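# Unload lathe shaft into bench rest, close door

## Task

Remove the turned shaft from the lathe chuck and place it in the correct pocket of the bench rest (some pockets do not fit this shaft) so it sits level with its thick end against the stop, and finish with the lathe door shut. The shaft must be set down softly and moved slowly whenever it touches the lathe, because a hard landing or fast rubbing ruins it. Releasing it beside a pocket's low point lets it slide and can cause a hard landing.

## Robot and tools

Setup. Two arms, left_arm and right_arm, each ending in a two-finger gripper whose fingers can fold. Scene frame: origin at table-top height midway between the nominal bases, +z up, +x out over the table, left_arm on the +y side. Calibrated bases: left_arm at (-0.050, +0.473, 0) m, right_arm at (+0.057, -0.516, 0) m, both nearly unrotated. The lathe sits behind the bases (toward -x), inside the work area; its three-jaw chuck faces +y, and its sliding door moves along the machine front with a protruding handle and does not halt for the arm. Its chip pan counts as outside the work area.

Rows (used by execute_actions and move). One row is a flat list of 18 numbers, each in [-1, 1], covering both arms even if only one moves: left_arm's six joint numbers, then its gripper position, force_limit, speed; then the same nine for right_arm. Joint order: shoulder pan, shoulder lift, elbow, wrist 1, wrist 2, wrist 3. Joint numbers are offsets, not poses: 1.0 equals 2.222 rad, counted from the Joint targets shown when the call begins (every row of a call uses that same base, not the previous row). Sending 0 for an arm's joints re-commands its current targets. Stated joint ranges: elbow -3.142 to 3.142 rad, the others -6.283 to 6.283; asking more than 0.010 rad beyond gets the call refused, and targets are clipped at the real end.

Gripper numbers (absolute, not offsets). position: +1 fully open (140 mm), about -0.8 pads touch, -1 closes until blocked. force_limit: squeeze after a slow close, roughly 14 N at -1, 40 N at 0, 58 N at +1. speed: about 30 mm/s at -1, 140 at 0, 250 at +1; faster closes grip harder. Both start at +1. To keep a gripper unchanged, resend its last three numbers. Grip with the pad's outer quarter near the tip; nearer the palm, fingers fold and grips become loose or unpredictable, and a tip pressed into a surface folds easily.

execute_actions: actions is a list holding one action (or empty, to just observe). Keys: rows (1-15 rows, one per 1/30 s step), steps (1-450, default 15, at least the row count; after the last row the arm keeps heading to that row's target), until (ends early when lathe fields match, e.g. {"lathe": {"door_state": "shut"}}, numbers need a comparison such as ">="), and lathe with door "open"/"shut", chuck "clamp"/"open", or stop true. cameras: names or ["all"]; images appear only if requested or the list is empty.

move: target is one row or a list of up to 15 rows, every row offset from the same starting Joint targets. Joints interpolate together, so the hand travels on a curve and nothing is avoided. speed: rad/s of the joint with the farthest to go, 0.01-3.14, default 0.5, one value or one per target. blend: rad of corner rounding per target, 0 means stop there. stop_force: 3-120 N; an arm halts when its wrist sensor feels that much push against its motion (use a low speed for touches; omit it when moving away from something the gripper presses). zero: whether to re-zero before the move (default true). blocking=false returns after 0.5 s while motion continues; then use wait or stop before new rows or moves. The "move:" line reports done, off_target, moving, held or fault.

Other tools: wait (seconds 0-10, holds last commands), stop (brakes a running move), zoom_image (camera plus region [x0, y0, x1, y1] in pixels, at most 504 by 504, of the latest image), zero_wrist_force (arm), finished_scene (scene number 1 or 2; irreversible).

Results. end_effector_position in metres (the point between closed pads; fingertips reach about 33 mm further at small openings), orientation as quat_wxyz, velocities in m/s and rad/s, all in the scene frame and possibly a few cm off. Joint positions, velocities, Joint targets and torques, one block per arm in joint order. Wrist force/torque in the hand's axes, plus the peak since last shown. Wrist depth: a 7 by 7 grid of distances ahead of each wrist camera. Gripper object_status: 0 moving, 1 blocked while opening, 2 blocked while closing (a grip), 3 reached target or pads met. position_measured in counts: 3 open, ~139 is 60 mm, ~200 is 20 mm, 230 pads met. Lathe: door_state shut/open/between; chuck_state open/clamped/closed_empty/between; seat_state home or open (only meaningful once clamped). Open jaws do not hold anything, so keep the shaft supported until clamped or gripped. Lines "joint command not followed" mean the inter-arm clearance check intervened; "joint sent to its limit" means a joint was clipped.

Cameras: cam_high, cam_low, cam_chuck, cam_machine, cam_left_wrist, cam_right_wrist, all 672x504.

Hazards. A contact torque at a joint limit (141 N m for the big joints, 26.3 N m for wrists) or an outside force near 150 N stops that arm for 10 s; overheated motors (MOTOR HOT warning, then brakes at 85 °C) stop it for 30-60 s. Stiff arms fault if driven even slightly into a solid contact. Do not let the arms or their grippers press into each other. Avoid drops, fast swings with the shaft, rubbing it quickly along the chuck, releasing it off the pocket bottom, and knocking anything off the table or into the lathe.

Each tool is called as name([rows], argument=value, ...), one row to a line, values as JSON.

## Session

execute_actions(actions=[])

Scene clock: 0.00 s.
left_arm: end_effector_position=(+0.9529, +0.3298, +0.2078) position_measured=3 object_status=3 end_effector_quat_wxyz=(-0.047, +0.880, +0.217, +0.420) | right_arm: end_effector_position=(+0.7503, +0.0246, +0.1983) position_measured=3 object_status=3 end_effector_quat_wxyz=(-0.148, +0.400, +0.886, +0.183)
Joint positions: left_arm=[-0.418 -0.65 0.844 -2.459 -0.989 2.426] | right_arm=[0.328 -0.673 0.562 -1.505 -1.098 1.203]
Joint velocities: within noise
Joint torques (N m): no reading
Wrist force (N): no reading
Wrist torque (N m): no reading
Wrist force, peak (N): no reading
Wrist depth (mm): cam_left_wrist=[1659 1733 1772 1885 2014 2031 2182 / 1473 1540 1603 1659 1733 1758 1855 / 1324 1394 1411 1455 1501 1581 1625 / 364 148 1288 1316 1346 1411 137 / - 326 343 1196 1247 1253 113 / 299 309 319 325 1127 1155 1127 / 284 286 293 302 306 316 1071] | cam_right_wrist=[311 313 323 338 360 395 415 / 308 316 324 338 367 387 408 / 304 318 322 341 365 384 404 / 299 148 324 340 357 366 390 / - 147 318 335 351 366 115 / - 301 314 331 343 363 1151 / - 298 312 327 339 1111 1151]
Joint targets: left_arm=[-0.418 -0.650 0.844 -2.459 -0.989 2.426] | right_arm=[0.328 -0.673 0.562 -1.505 -1.098 1.203]
Tool commands: left_gripper/position=+1.0 left_gripper/force_limit=+1.0 left_gripper/speed=+1.0 right_gripper/position=+1.0 right_gripper/force_limit=+1.0 right_gripper/speed=+1.0
lathe: door_state=shut chuck_state=clamped seat_state=home

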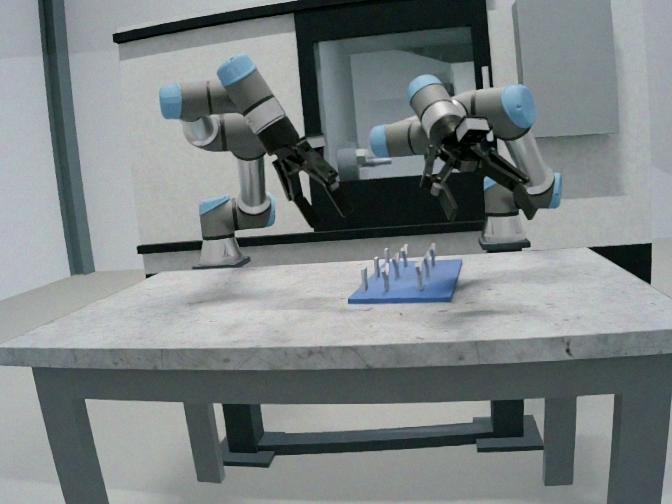

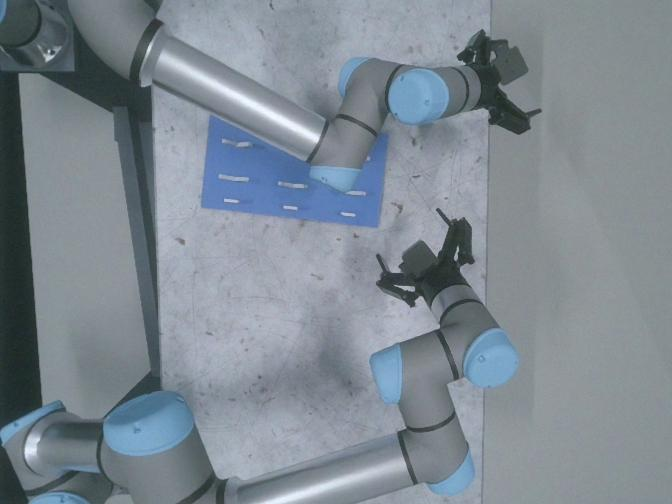

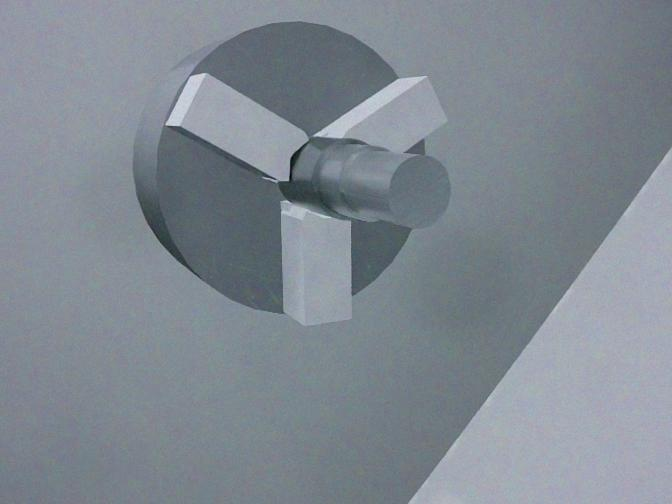

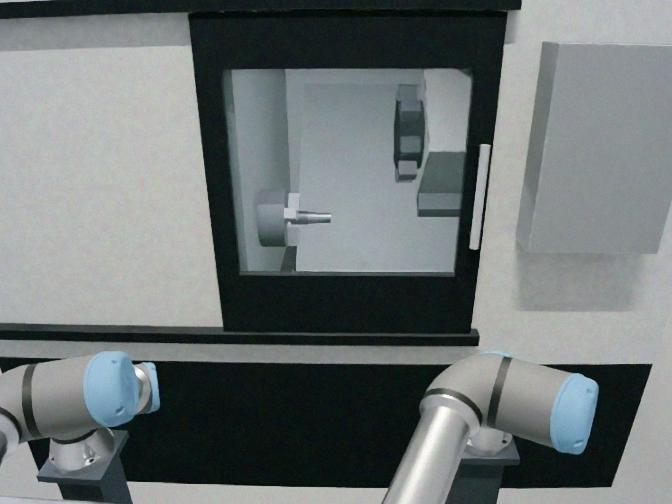

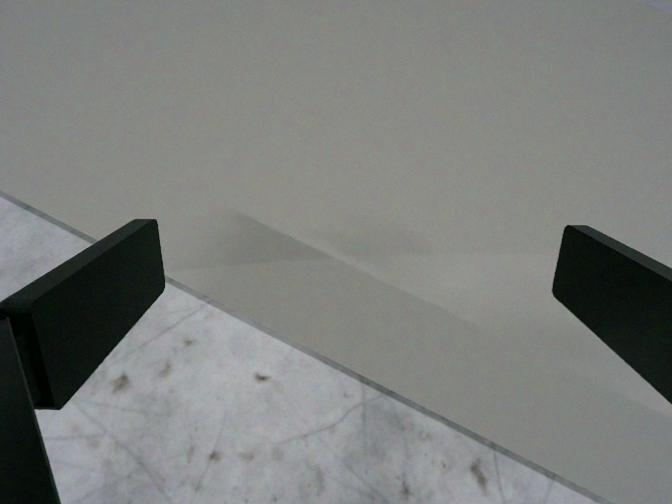

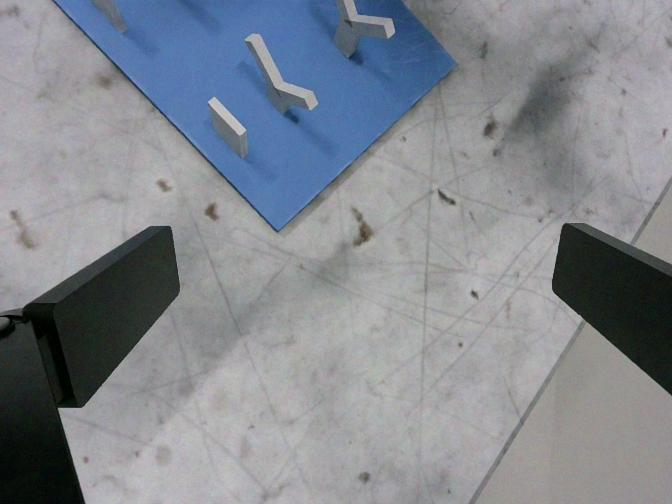

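execute_actions([
  {"lathe":{"door":"open"},"steps":5},
], cameras=["cam_chuck","cam_machine"])

zoom_image(camera="cam_chuck", region=[250, 80, 500, 268])

zoom_image(camera="cam_machine", region=[220, 150, 380, 270])

Scene clock: 1.10 s.
left_arm: end_effector_position=(+0.9529, +0.3298, +0.2078) position_measured=3 object_status=3 end_effector_quat_wxyz=(-0.047, +0.880, +0.217, +0.420) | right_arm: end_effector_position=(+0.7503, +0.0246, +0.1983) position_measured=3 object_status=3 end_effector_quat_wxyz=(-0.148, +0.400, +0.886, +0.183)
Joint positions: left_arm=[-0.418 -0.65 0.844 -2.459 -0.989 2.426] | right_arm=[0.328 -0.673 0.562 -1.505 -1.098 1.203]
Joint torques (N m): left_arm=[0.72 -62.96 -23.5 -4.02 0.84 -0.01] | right_arm=[-0.55 -59.76 -22.69 -3.12 0.77 0.07]
Wrist force (N): left_arm=[0.0 0.2 -0.1] | right_arm=[0.1 -0.2 0.0]
Wrist torque (N m): left_arm=[0.05 0.00 0.00] | right_arm=[-0.05 -0.02 0.00]
Wrist force, peak (N): left_arm=[-0.2 0.4 -0.2] | right_arm=[-0.2 -0.4 0.2]
Wrist depth (mm): cam_left_wrist=[1659 1772 1799 1900 1964 2031 2162 / 1464 1520 1592 1648 1720 1799 1855 / 1339 1378 1419 1501 1501 1625 1614 / 360 148 1267 1288 1354 1428 138 / - 325 343 1190 1240 1215 113 / 298 310 317 325 1133 1155 1138 / 284 287 293 301 306 315 1096] | cam_right_wrist=[315 313 325 340 363 394 414 / 310 315 321 339 367 387 405 / 305 317 322 339 364 378 400 / 300 148 324 340 356 364 395 / - 147 321 337 351 368 115 / - 301 316 329 344 363 1180 / - 297 310 326 338 1139 1151]
Joint targets: left_arm=[-0.418 -0.650 0.844 -2.459 -0.989 2.426] | right_arm=[0.328 -0.673 0.562 -1.505 -1.098 1.203]
Tool commands: left_gripper/position=+1.0 left_gripper/force_limit=+1.0 left_gripper/speed=+1.0 right_gripper/position=+1.0 right_gripper/force_limit=+1.0 right_gripper/speed=+1.0
lathe: door_state=between chuck_state=clamped seat_state=home
Images, in order (width x height): cam_chuck 672x504, cam_machine 672x504.

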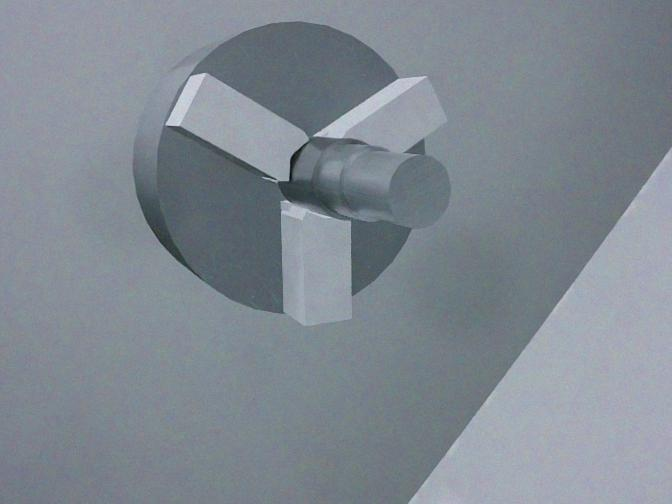

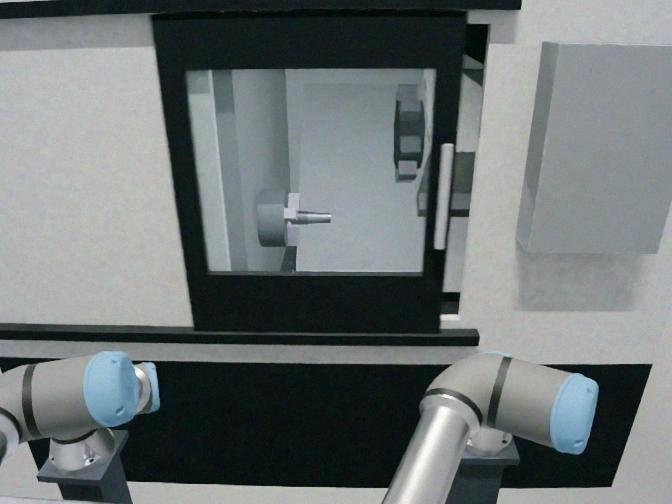

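Scaled by 2.016 from the camera's 672x504 image, which has a finer 960x720 frame.

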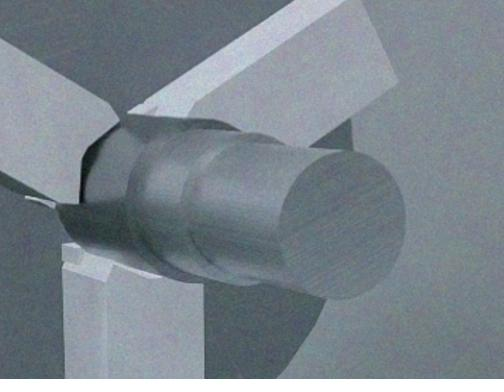

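Scaled by 3.150 from the camera's 672x504 image, which has a finer 960x720 frame.

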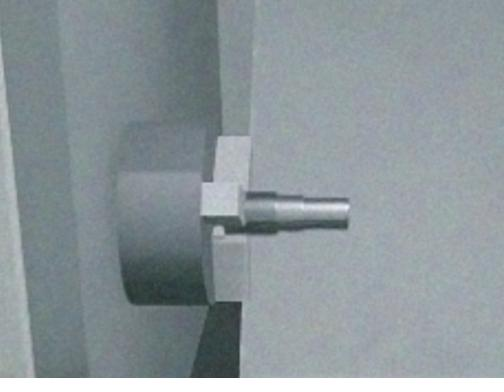

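execute_actions(actions=[])

zoom_image(camera="cam_low", region=[60, 50, 564, 428])

zoom_image(camera="cam_low", region=[340, 230, 480, 310])

zoom_image(camera="cam_high", region=[190, 100, 400, 240])

Scene clock: 11.77 s.
left_arm: end_effector_position=(+0.9529, +0.3298, +0.2078) position_measured=3 object_status=3 end_effector_quat_wxyz=(-0.047, +0.880, +0.217, +0.420) | right_arm: end_effector_position=(+0.7503, +0.0246, +0.1983) position_measured=3 object_status=3 end_effector_quat_wxyz=(-0.148, +0.400, +0.886, +0.183)
Joint positions: left_arm=[-0.418 -0.65 0.844 -2.459 -0.988 2.426] | right_arm=[0.328 -0.673 0.562 -1.505 -1.098 1.203]
Joint velocities: within noise
Joint torques (N m): left_arm=[0.11 -62.89 -23.72 -3.92 0.82 -0.02] | right_arm=[-0.27 -58.9 -23.29 -2.93 0.87 -0.03]
Wrist force (N): left_arm=[-0.3 0.3 -0.2] | right_arm=[0.0 -0.1 0.1]
Wrist torque (N m): left_arm=[0.05 0.06 0.00] | right_arm=[-0.02 -0.01 0.00]
Wrist force, peak (N): left_arm=[0.2 0.6 -0.1] | right_arm=[0.0 -0.4 0.2]
Wrist depth (mm): cam_left_wrist=[1683 1720 1841 1870 2031 2085 2142 / 1473 1520 1571 1659 1707 1758 1885 / 1354 1378 1428 1455 1530 1560 1614 / 362 148 1267 1324 1354 1411 137 / - 325 343 1184 1234 1234 113 / 297 309 318 325 1122 1161 1149 / 284 287 292 302 306 314 1076] | cam_right_wrist=[312 314 327 340 362 394 415 / 309 317 323 335 367 385 408 / 305 316 324 340 363 381 398 / 301 147 325 338 355 366 143 / - 147 320 333 349 367 115 / - 303 315 331 342 362 1187 / - 299 312 324 337 1139 1156]
Joint targets: left_arm=[-0.418 -0.650 0.844 -2.459 -0.989 2.426] | right_arm=[0.328 -0.673 0.562 -1.505 -1.098 1.203]
Tool commands: left_gripper/position=+1.0 left_gripper/force_limit=+1.0 left_gripper/speed=+1.0 right_gripper/position=+1.0 right_gripper/force_limit=+1.0 right_gripper/speed=+1.0
lathe: door_state=open chuck_state=clamped seat_state=home

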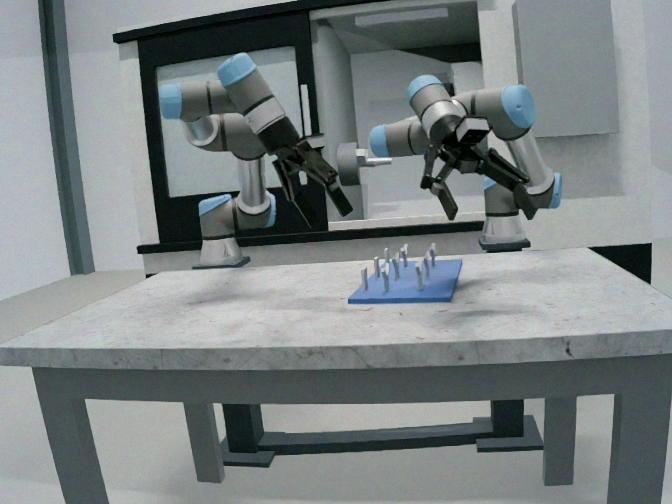

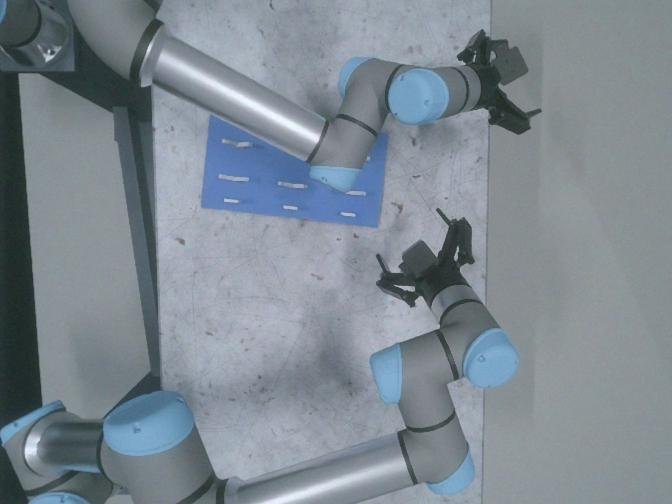

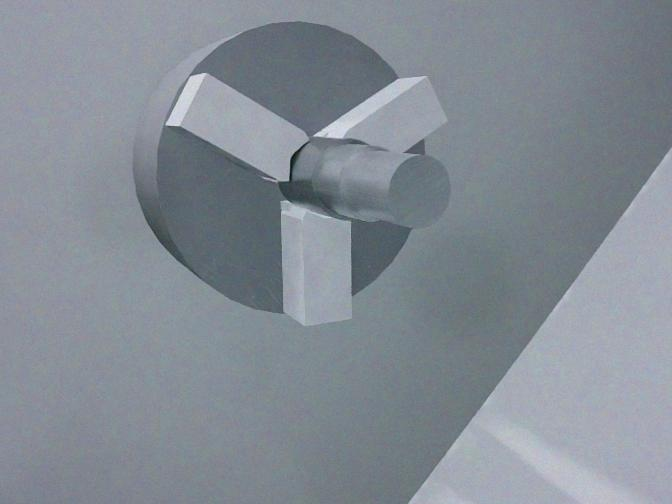

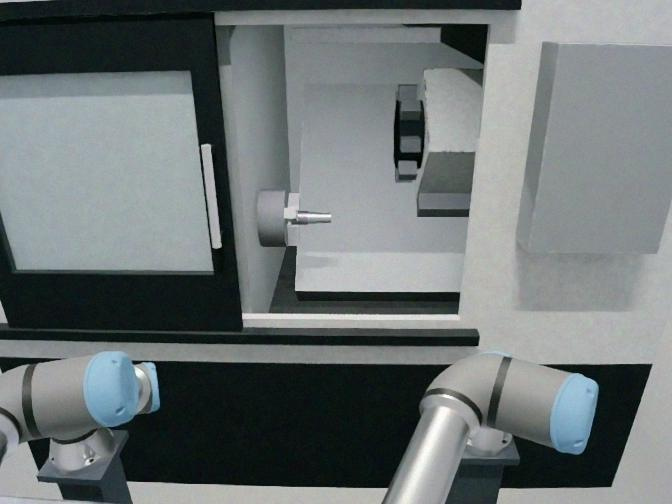

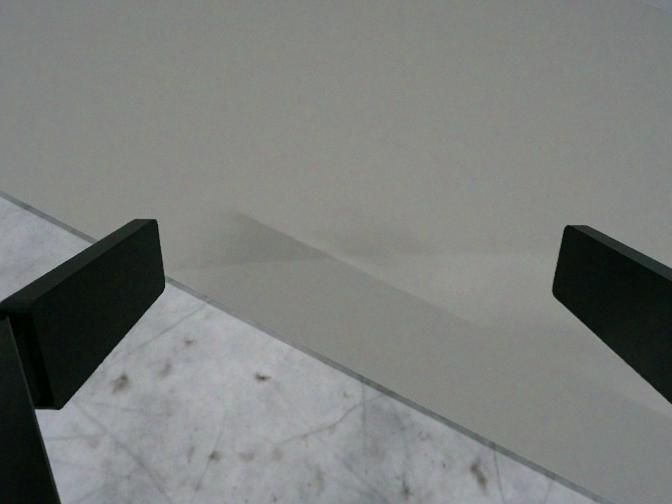

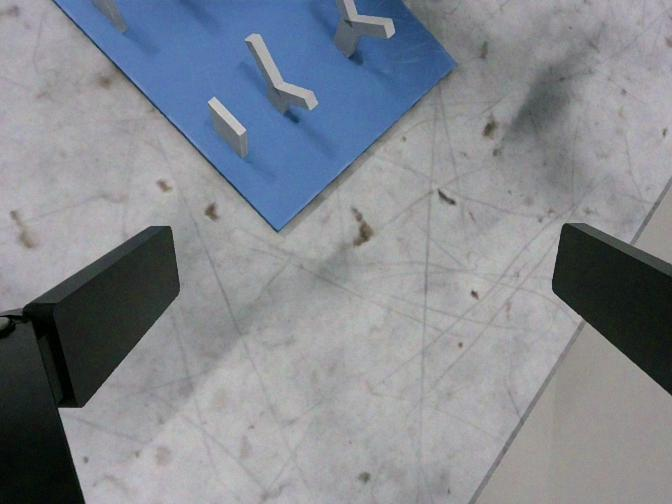

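Scaled by 1.000.

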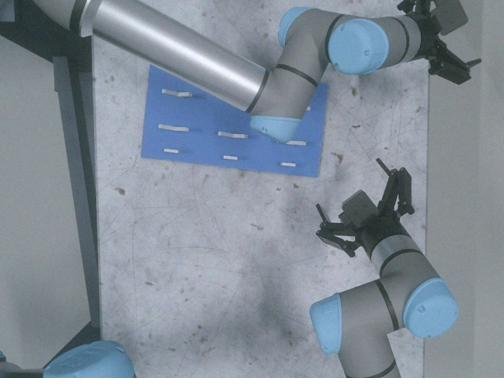

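Scaled by 3.600 from the camera's 672x504 image, which has a finer 960x720 frame.

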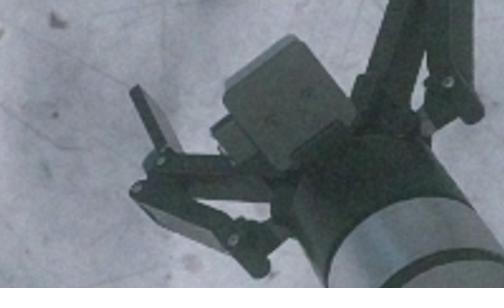

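Scaled by 2.400 from the camera's 672x504 image, which has a finer 960x720 frame.

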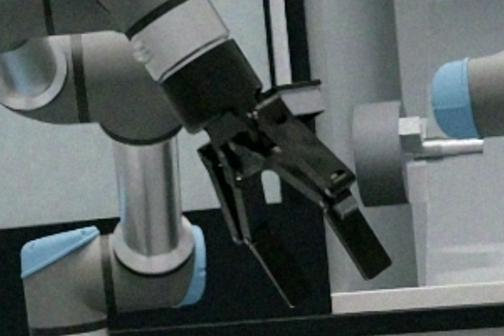

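move([
  [-0.082,-0.4275,0.385,0.355,-0.2615,-0.642,1,1,1,-0.174,-0.173,0.649,0.2516,0.494,-0.541,1,1,1],
  [-0.6287,-0.412,0.2228,0.3047,-0.705,-1.322,1,1,1,-0.174,-0.173,0.649,0.2516,0.494,-0.541,1,1,1],
  [-0.8578,-0.2836,0.3168,-0.119,-0.5593,-1.589,1,1,1,-0.174,-0.173,0.649,0.2516,0.494,-0.541,1,1,1],
], speed=[1.0,0.9,0.6], blend=[0.2,0.2,0], cameras=["all"])

every number of target 2 of 3 must lie in its column's range; nothing of the call was run
Scene clock: 23.00 s.
left_arm: end_effector_position=(+0.9529, +0.3298, +0.2078) position_measured=3 object_status=3 end_effector_quat_wxyz=(-0.047, +0.880, +0.217, +0.420) | right_arm: end_effector_position=(+0.7503, +0.0246, +0.1983) position_measured=3 object_status=3 end_effector_quat_wxyz=(-0.148, +0.400, +0.886, +0.183)
Joint positions: left_arm=[-0.418 -0.65 0.844 -2.459 -0.988 2.426] | right_arm=[0.328 -0.673 0.562 -1.505 -1.098 1.203]
Joint torques (N m): left_arm=[0.4 -62.1 -23.61 -3.86 0.74 -0.11] | right_arm=[-1.09 -58.69 -23.74 -2.87 1.01 -0.38]
Wrist force (N): left_arm=[0.1 0.2 0.1] | right_arm=[0.1 -0.1 0.0]
Wrist torque (N m): left_arm=[0.04 -0.02 0.00] | right_arm=[-0.03 0.00 0.00]
Wrist force, peak (N): left_arm=[-0.4 0.5 0.2] | right_arm=[0.2 -0.2 0.4]
Joint targets: left_arm=[-0.418 -0.650 0.844 -2.459 -0.989 2.426] | right_arm=[0.328 -0.673 0.562 -1.505 -1.098 1.203]
Tool commands: left_gripper/position=+1.0 left_gripper/force_limit=+1.0 left_gripper/speed=+1.0 right_gripper/position=+1.0 right_gripper/force_limit=+1.0 right_gripper/speed=+1.0
lathe: door_state=open chuck_state=clamped seat_state=home

move(target=[-0.082,-0.4275,0.385,0.355,-0.2615,-0.642,1,1,1,-0.174,-0.173,0.649,0.2516,0.494,-0.541,1,1,1], speed=1.0, cameras=["all"])

zoom_image(camera="cam_right_wrist", region=[100, 100, 600, 400])

zoom_image(camera="cam_low", region=[190, 100, 400, 240])

zoom_image(camera="cam_high", region=[340, 230, 480, 310])

Scene clock: 25.60 s.
left_arm: end_effector_position=(+0.4150, +0.3001, +0.2371) position_measured=3 object_status=3 end_effector_quat_wxyz=(+0.000, +0.728, +0.686, +0.001) end_effector_velocity=(-0.001, +0.000, -0.001) end_effector_angular_velocity=(-0.001, +0.002, +0.005) | right_arm: end_effector_position=(+0.5141, -0.0903, +0.1146) position_measured=3 object_status=3 end_effector_quat_wxyz=(+0.490, -0.511, -0.489, -0.510)
Joint positions: left_arm=[-0.6 -1.599 1.699 -1.67 -1.569 1] | right_arm=[-0.058 -1.057 2.004 -0.946 0 0.001]
Joint velocities: left_arm=[0 0 0.001 0 -0.002 -0.005] | right_arm=[within noise]
Joint torques (N m): left_arm=[9.67 -36.12 -16.38 -2.01 -1.17 -2.16] | right_arm=[0.66 -25.34 0.12 1 1.35 -1.2]
Wrist force (N): left_arm=[-0.2 1.1 -0.5] | right_arm=[-1.5 -0.1 0.5]
Wrist torque (N m): left_arm=[0.20 -0.18 -0.24] | right_arm=[0.26 0.18 -0.18]
Wrist force, peak (N): left_arm=[0.2 0.1 2.5] | right_arm=[-2.6 -2.0 -0.2]
Wrist depth (mm): cam_left_wrist=[336 335 336 337 335 336 337 / 1096 355 355 355 355 355 356 / 1161 375 370 366 368 371 372 / 1221 148 393 379 385 376 138 / - 418 415 405 406 411 113 / - 464 452 454 432 439 399 / - 1491 487 486 488 489 488] | cam_right_wrist=[667 - - - - 4121 4359 / 687 - - - - - - / 697 3908 815 798 801 787 - / - 137 421 420 443 313 481 / - 147 328 321 317 310 115 / - 253 253 250 251 248 236 / - 202 202 201 200 200 199]
Joint targets: left_arm=[-0.600 -1.599 1.699 -1.670 -1.570 0.999] | right_arm=[-0.058 -1.057 2.004 -0.946 0.000 0.001]
lathe: door_state=open chuck_state=clamped seat_state=home
move: done
camera_calibration:
cam_left_wrist: T_world_to_cam=[[0.998818, -0.0485262, 0.00268993, -0.391811], [-0.046673, -0.942298, 0.331505, 0.233141], [-0.0135519, -0.331239, -0.94345, 0.469816], [0, 0, 0, 1]] pos_world=[0.408596, 0.356296, 0.367015]
cam_right_wrist: T_world_to_cam=[[0.999164, -0.0408084, -0.00248483, -0.510546], [-0.0157569, -0.328288, -0.944446, 0.0924676], [0.0377256, 0.943696, -0.328657, 0.245984], [0, 0, 0, 1]] pos_world=[0.502297, -0.222613, 0.166906]

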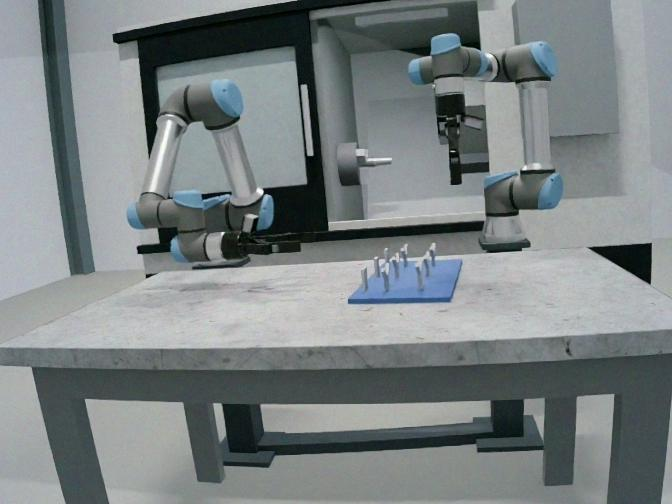

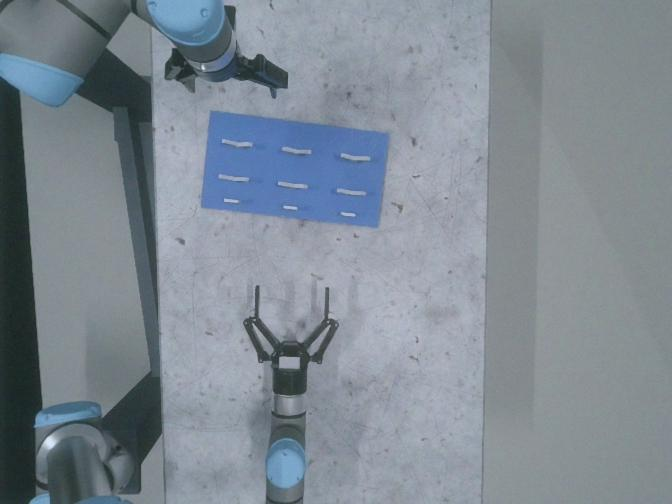

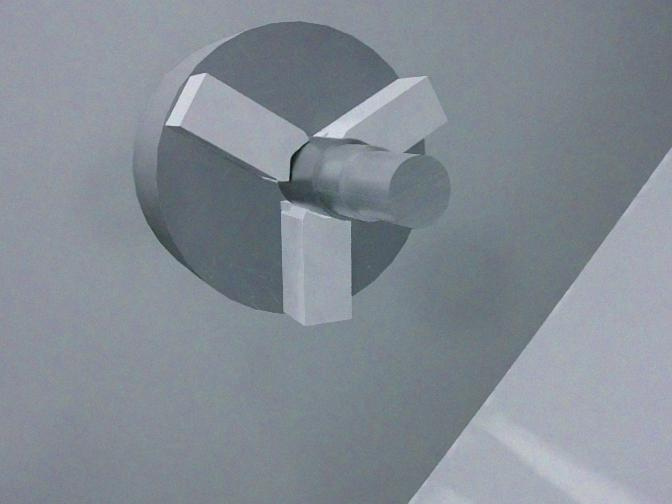

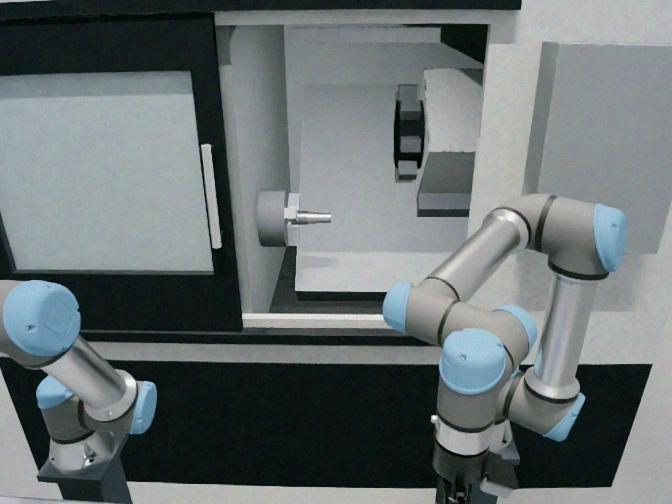

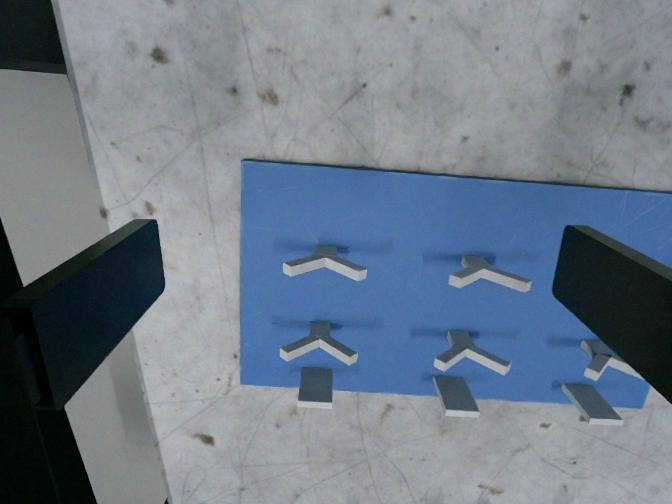

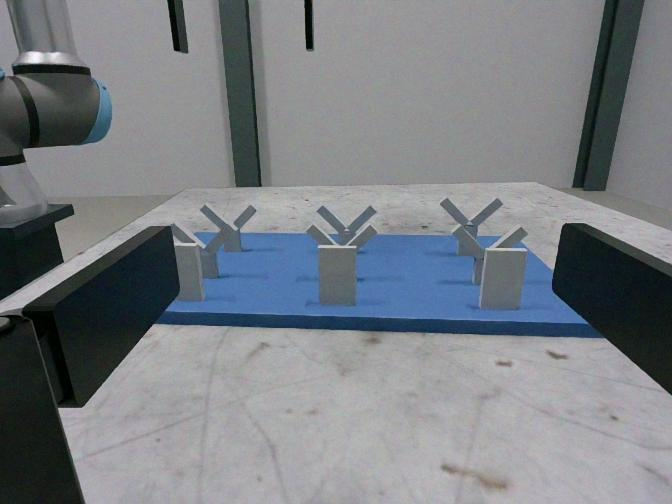

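Scaled by 1.008 from the camera's 672x504 image, which has a finer 960x720 frame.

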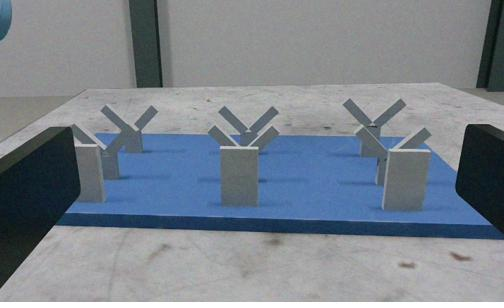

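Scaled by 2.400 from the camera's 672x504 image, which has a finer 960x720 frame.

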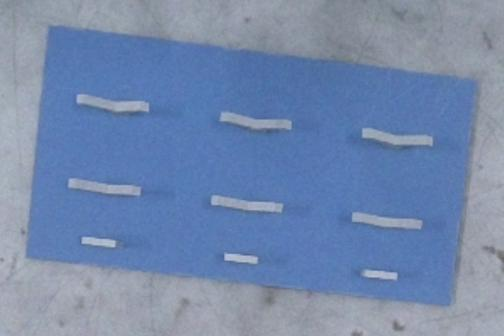

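Scaled by 3.600 from the camera's 672x504 image, which has a finer 960x720 frame.

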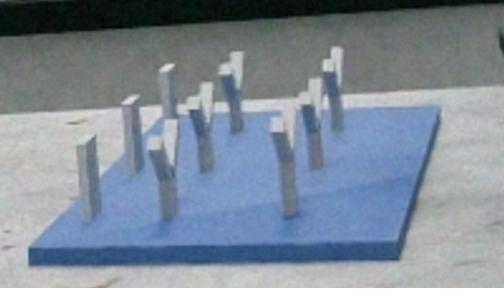

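move([
  [-0.5468,0.0149,-0.162,-0.0504,-0.4437,-0.68,1,1,1,0.0432,-0.0545,0.0961,-0.749,-0.126,0.7064,1,1,1],
  [-0.7758,0.1436,-0.068,-0.4741,-0.2979,-0.9468,1,1,1,0.0432,-0.0545,0.0961,-0.749,-0.126,0.7064,1,1,1],
], speed=[0.9,0.6], blend=[0.15,0], cameras=["all"])

zoom_image(camera="cam_right_wrist", region=[100, 100, 350, 300])

zoom_image(camera="cam_right_wrist", region=[300, 100, 550, 300])

zoom_image(camera="cam_left_wrist", region=[120, 80, 560, 420])

zoom_image(camera="cam_machine", region=[200, 130, 450, 300])

zoom_image(camera="cam_low", region=[195, 100, 295, 230])

zoom_image(camera="cam_low", region=[275, 110, 395, 230])

Scene clock: 33.23 s.
left_arm: end_effector_position=(-0.6216, -0.0201, +0.3873) position_measured=3 object_status=3 end_effector_quat_wxyz=(-0.353, +0.613, +0.612, -0.354) end_effector_velocity=(-0.001, +0.001, +0.001) end_effector_angular_velocity=(-0.002, +0.004, +0.000) | right_arm: end_effector_position=(+0.4949, -0.0594, +0.1310) position_measured=3 object_status=3 end_effector_quat_wxyz=(-0.436, +0.550, +0.580, +0.414)
Joint positions: left_arm=[-2.324 -1.28 1.548 -2.723 -2.232 -1.104] | right_arm=[0.038 -1.178 2.218 -2.61 -0.28 1.571]
Joint velocities: left_arm=[-0.001 0 0 -0.005 0 -0.002] | right_arm=[within noise]
Joint torques (N m): left_arm=[-8.08 -46.25 -25.32 -6.68 -0.24 -1.69] | right_arm=[-9.96 -19.42 -24.05 -4.82 3.63 1.29]
Wrist force (N): left_arm=[-0.9 -0.9 0.5] | right_arm=[-1.2 0.0 0.3]
Wrist torque (N m): left_arm=[0.07 0.07 -0.31] | right_arm=[0.20 0.14 -0.12]
Wrist force, peak (N): left_arm=[3.9 2.2 0.8] | right_arm=[-1.9 -0.1 0.5]
Wrist depth (mm): cam_left_wrist=[- 578 - - - - - / 664 - - 286 540 - 562 / 1076 - 651 299 - 627 - / 804 148 350 306 351 - 133 / - 129 287 244 285 451 112 / - 359 273 254 277 368 334 / - 278 292 270 284 283 308] | cam_right_wrist=[490 - - - - - 3022 / 619 2869 711 715 700 691 695 / 675 491 438 461 459 427 480 / 394 148 336 333 350 331 361 / - 148 299 297 297 292 115 / - 251 251 250 249 248 240 / - 215 215 214 214 213 213]
Joint targets: left_arm=[-2.324 -1.280 1.548 -2.723 -2.231 -1.104] | right_arm=[0.038 -1.178 2.218 -2.610 -0.280 1.571]
lathe: door_state=open chuck_state=clamped seat_state=home
move: done
camera_calibration:
cam_left_wrist: T_world_to_cam=[[0.502487, 0.00964514, -0.864531, 0.656189], [0.292624, -0.942821, 0.159562, 0.110784], [-0.813559, -0.33316, -0.476577, -0.18666], [0, 0, 0, 1]] pos_world=[-0.514003, 0.0359326, 0.460662]
cam_right_wrist: T_world_to_cam=[[0.998499, 0.0547565, -0.00120797, -0.484261], [0.030599, -0.576001, -0.816876, 0.063425], [-0.045425, 0.815613, -0.576812, 0.288922], [0, 0, 0, 1]] pos_world=[0.494718, -0.172599, 0.217879]

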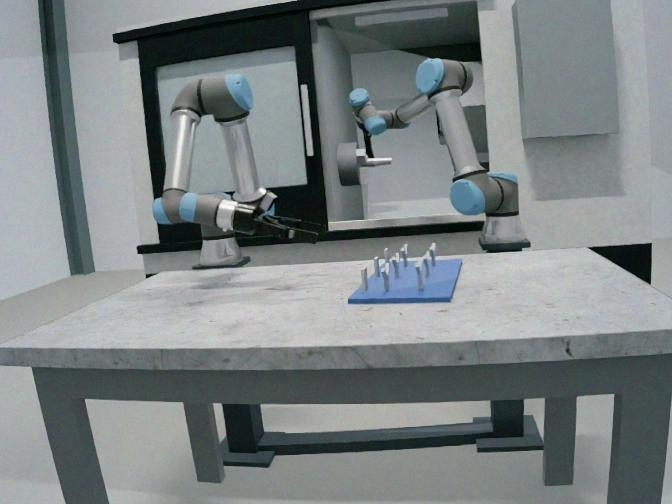

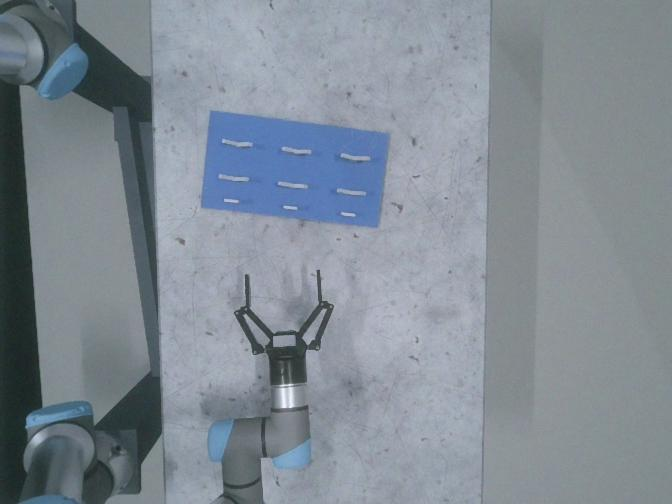

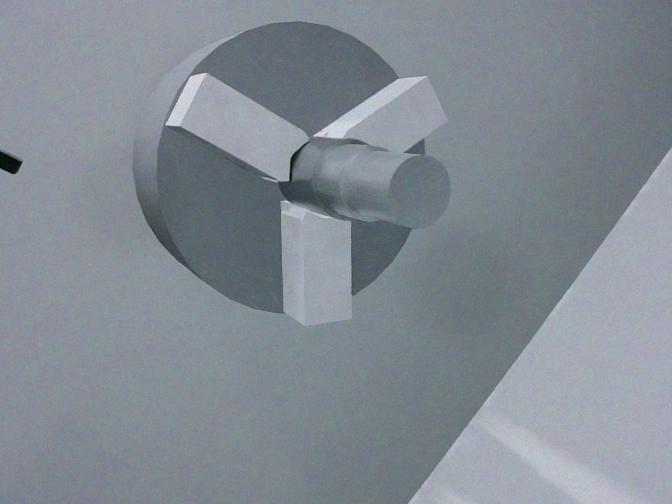

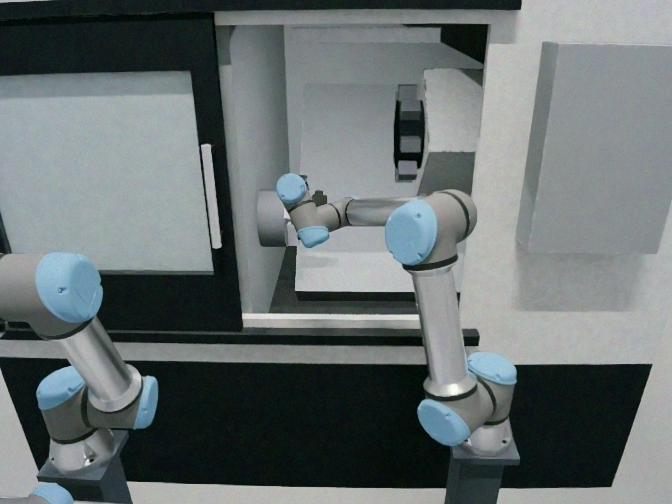

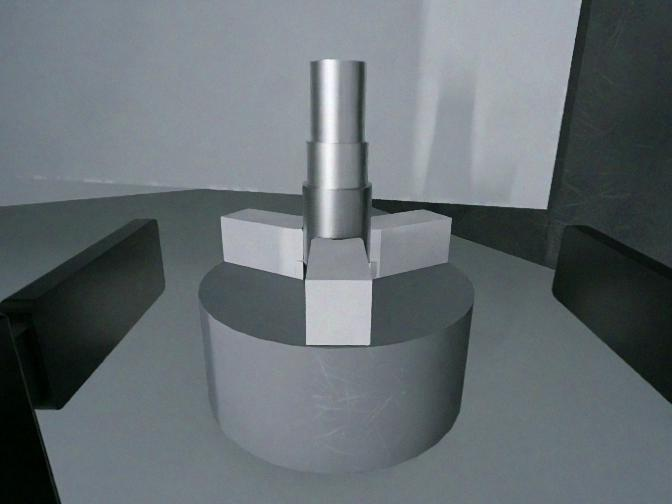

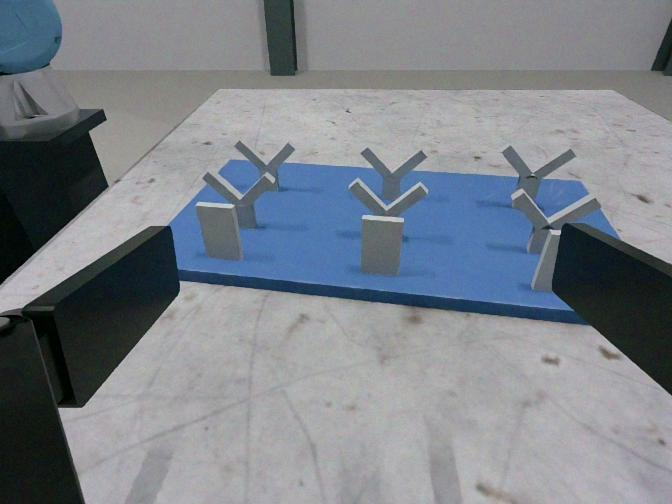

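Scaled by 2.016 from the camera's 672x504 image, which has a finer 960x720 frame.

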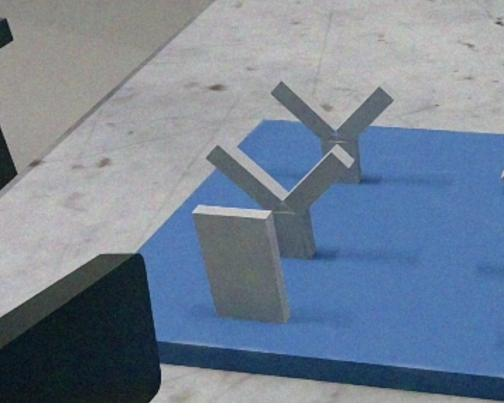

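Scaled by 2.016 from the camera's 672x504 image, which has a finer 960x720 frame.

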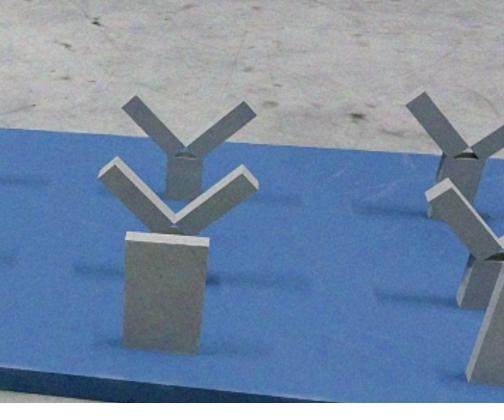

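Scaled by 1.145 from the camera's 672x504 image, which has a finer 960x720 frame.

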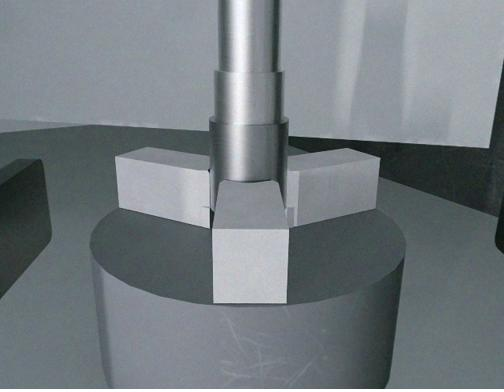

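Scaled by 2.016 from the camera's 672x504 image, which has a finer 960x720 frame.

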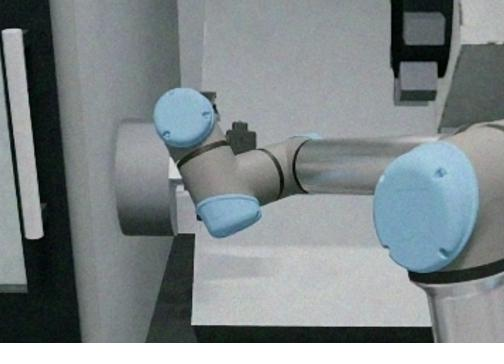

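Scaled by 3.877 from the camera's 672x504 image, which has a finer 960x720 frame.

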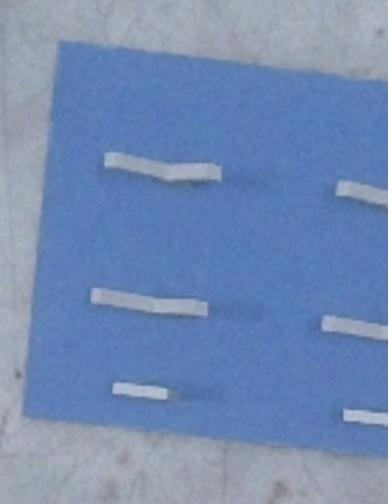

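Scaled by 4.200 from the camera's 672x504 image, which has a finer 960x720 frame.

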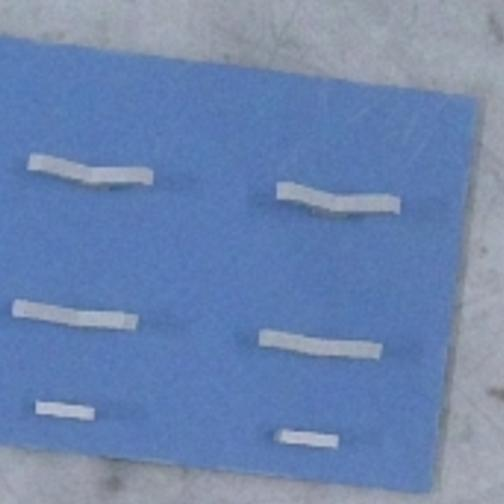

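zoom_image(camera="cam_right_wrist", region=[340, 140, 440, 220])

zoom_image(camera="cam_right_wrist", region=[350, 170, 450, 290])

zoom_image(camera="cam_right_wrist", region=[195, 130, 305, 220])

zoom_image(camera="cam_right_wrist", region=[190, 160, 290, 280])

zoom_image(camera="cam_right_wrist", region=[495, 135, 615, 255])

Scaled by 5.040 from the camera's 672x504 image, which has a finer 960x720 frame.

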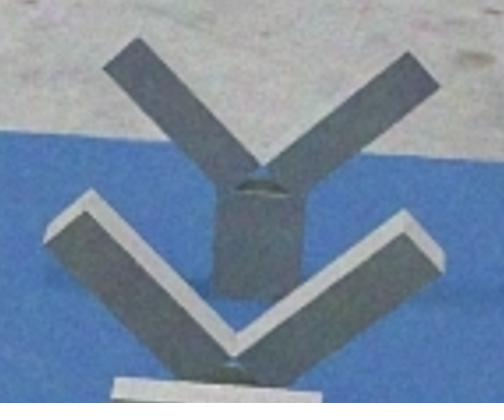

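Scaled by 4.200 from the camera's 672x504 image, which has a finer 960x720 frame.

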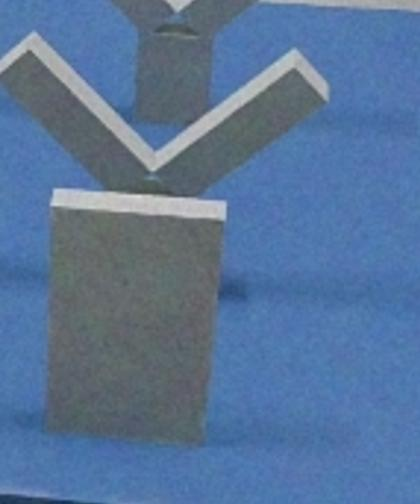

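Scaled by 4.582 from the camera's 672x504 image, which has a finer 960x720 frame.

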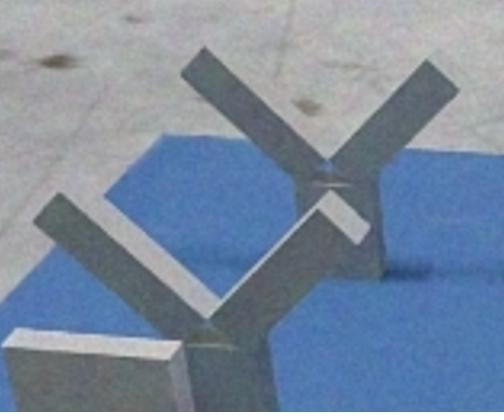

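Scaled by 4.200 from the camera's 672x504 image, which has a finer 960x720 frame.

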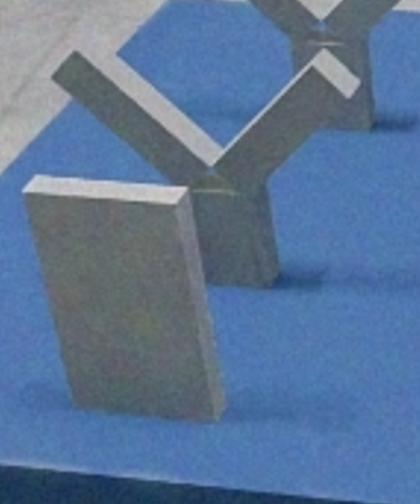

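Scaled by 4.200 from the camera's 672x504 image, which has a finer 960x720 frame.

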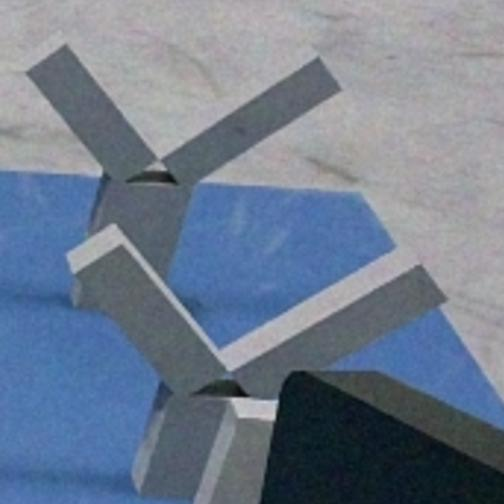

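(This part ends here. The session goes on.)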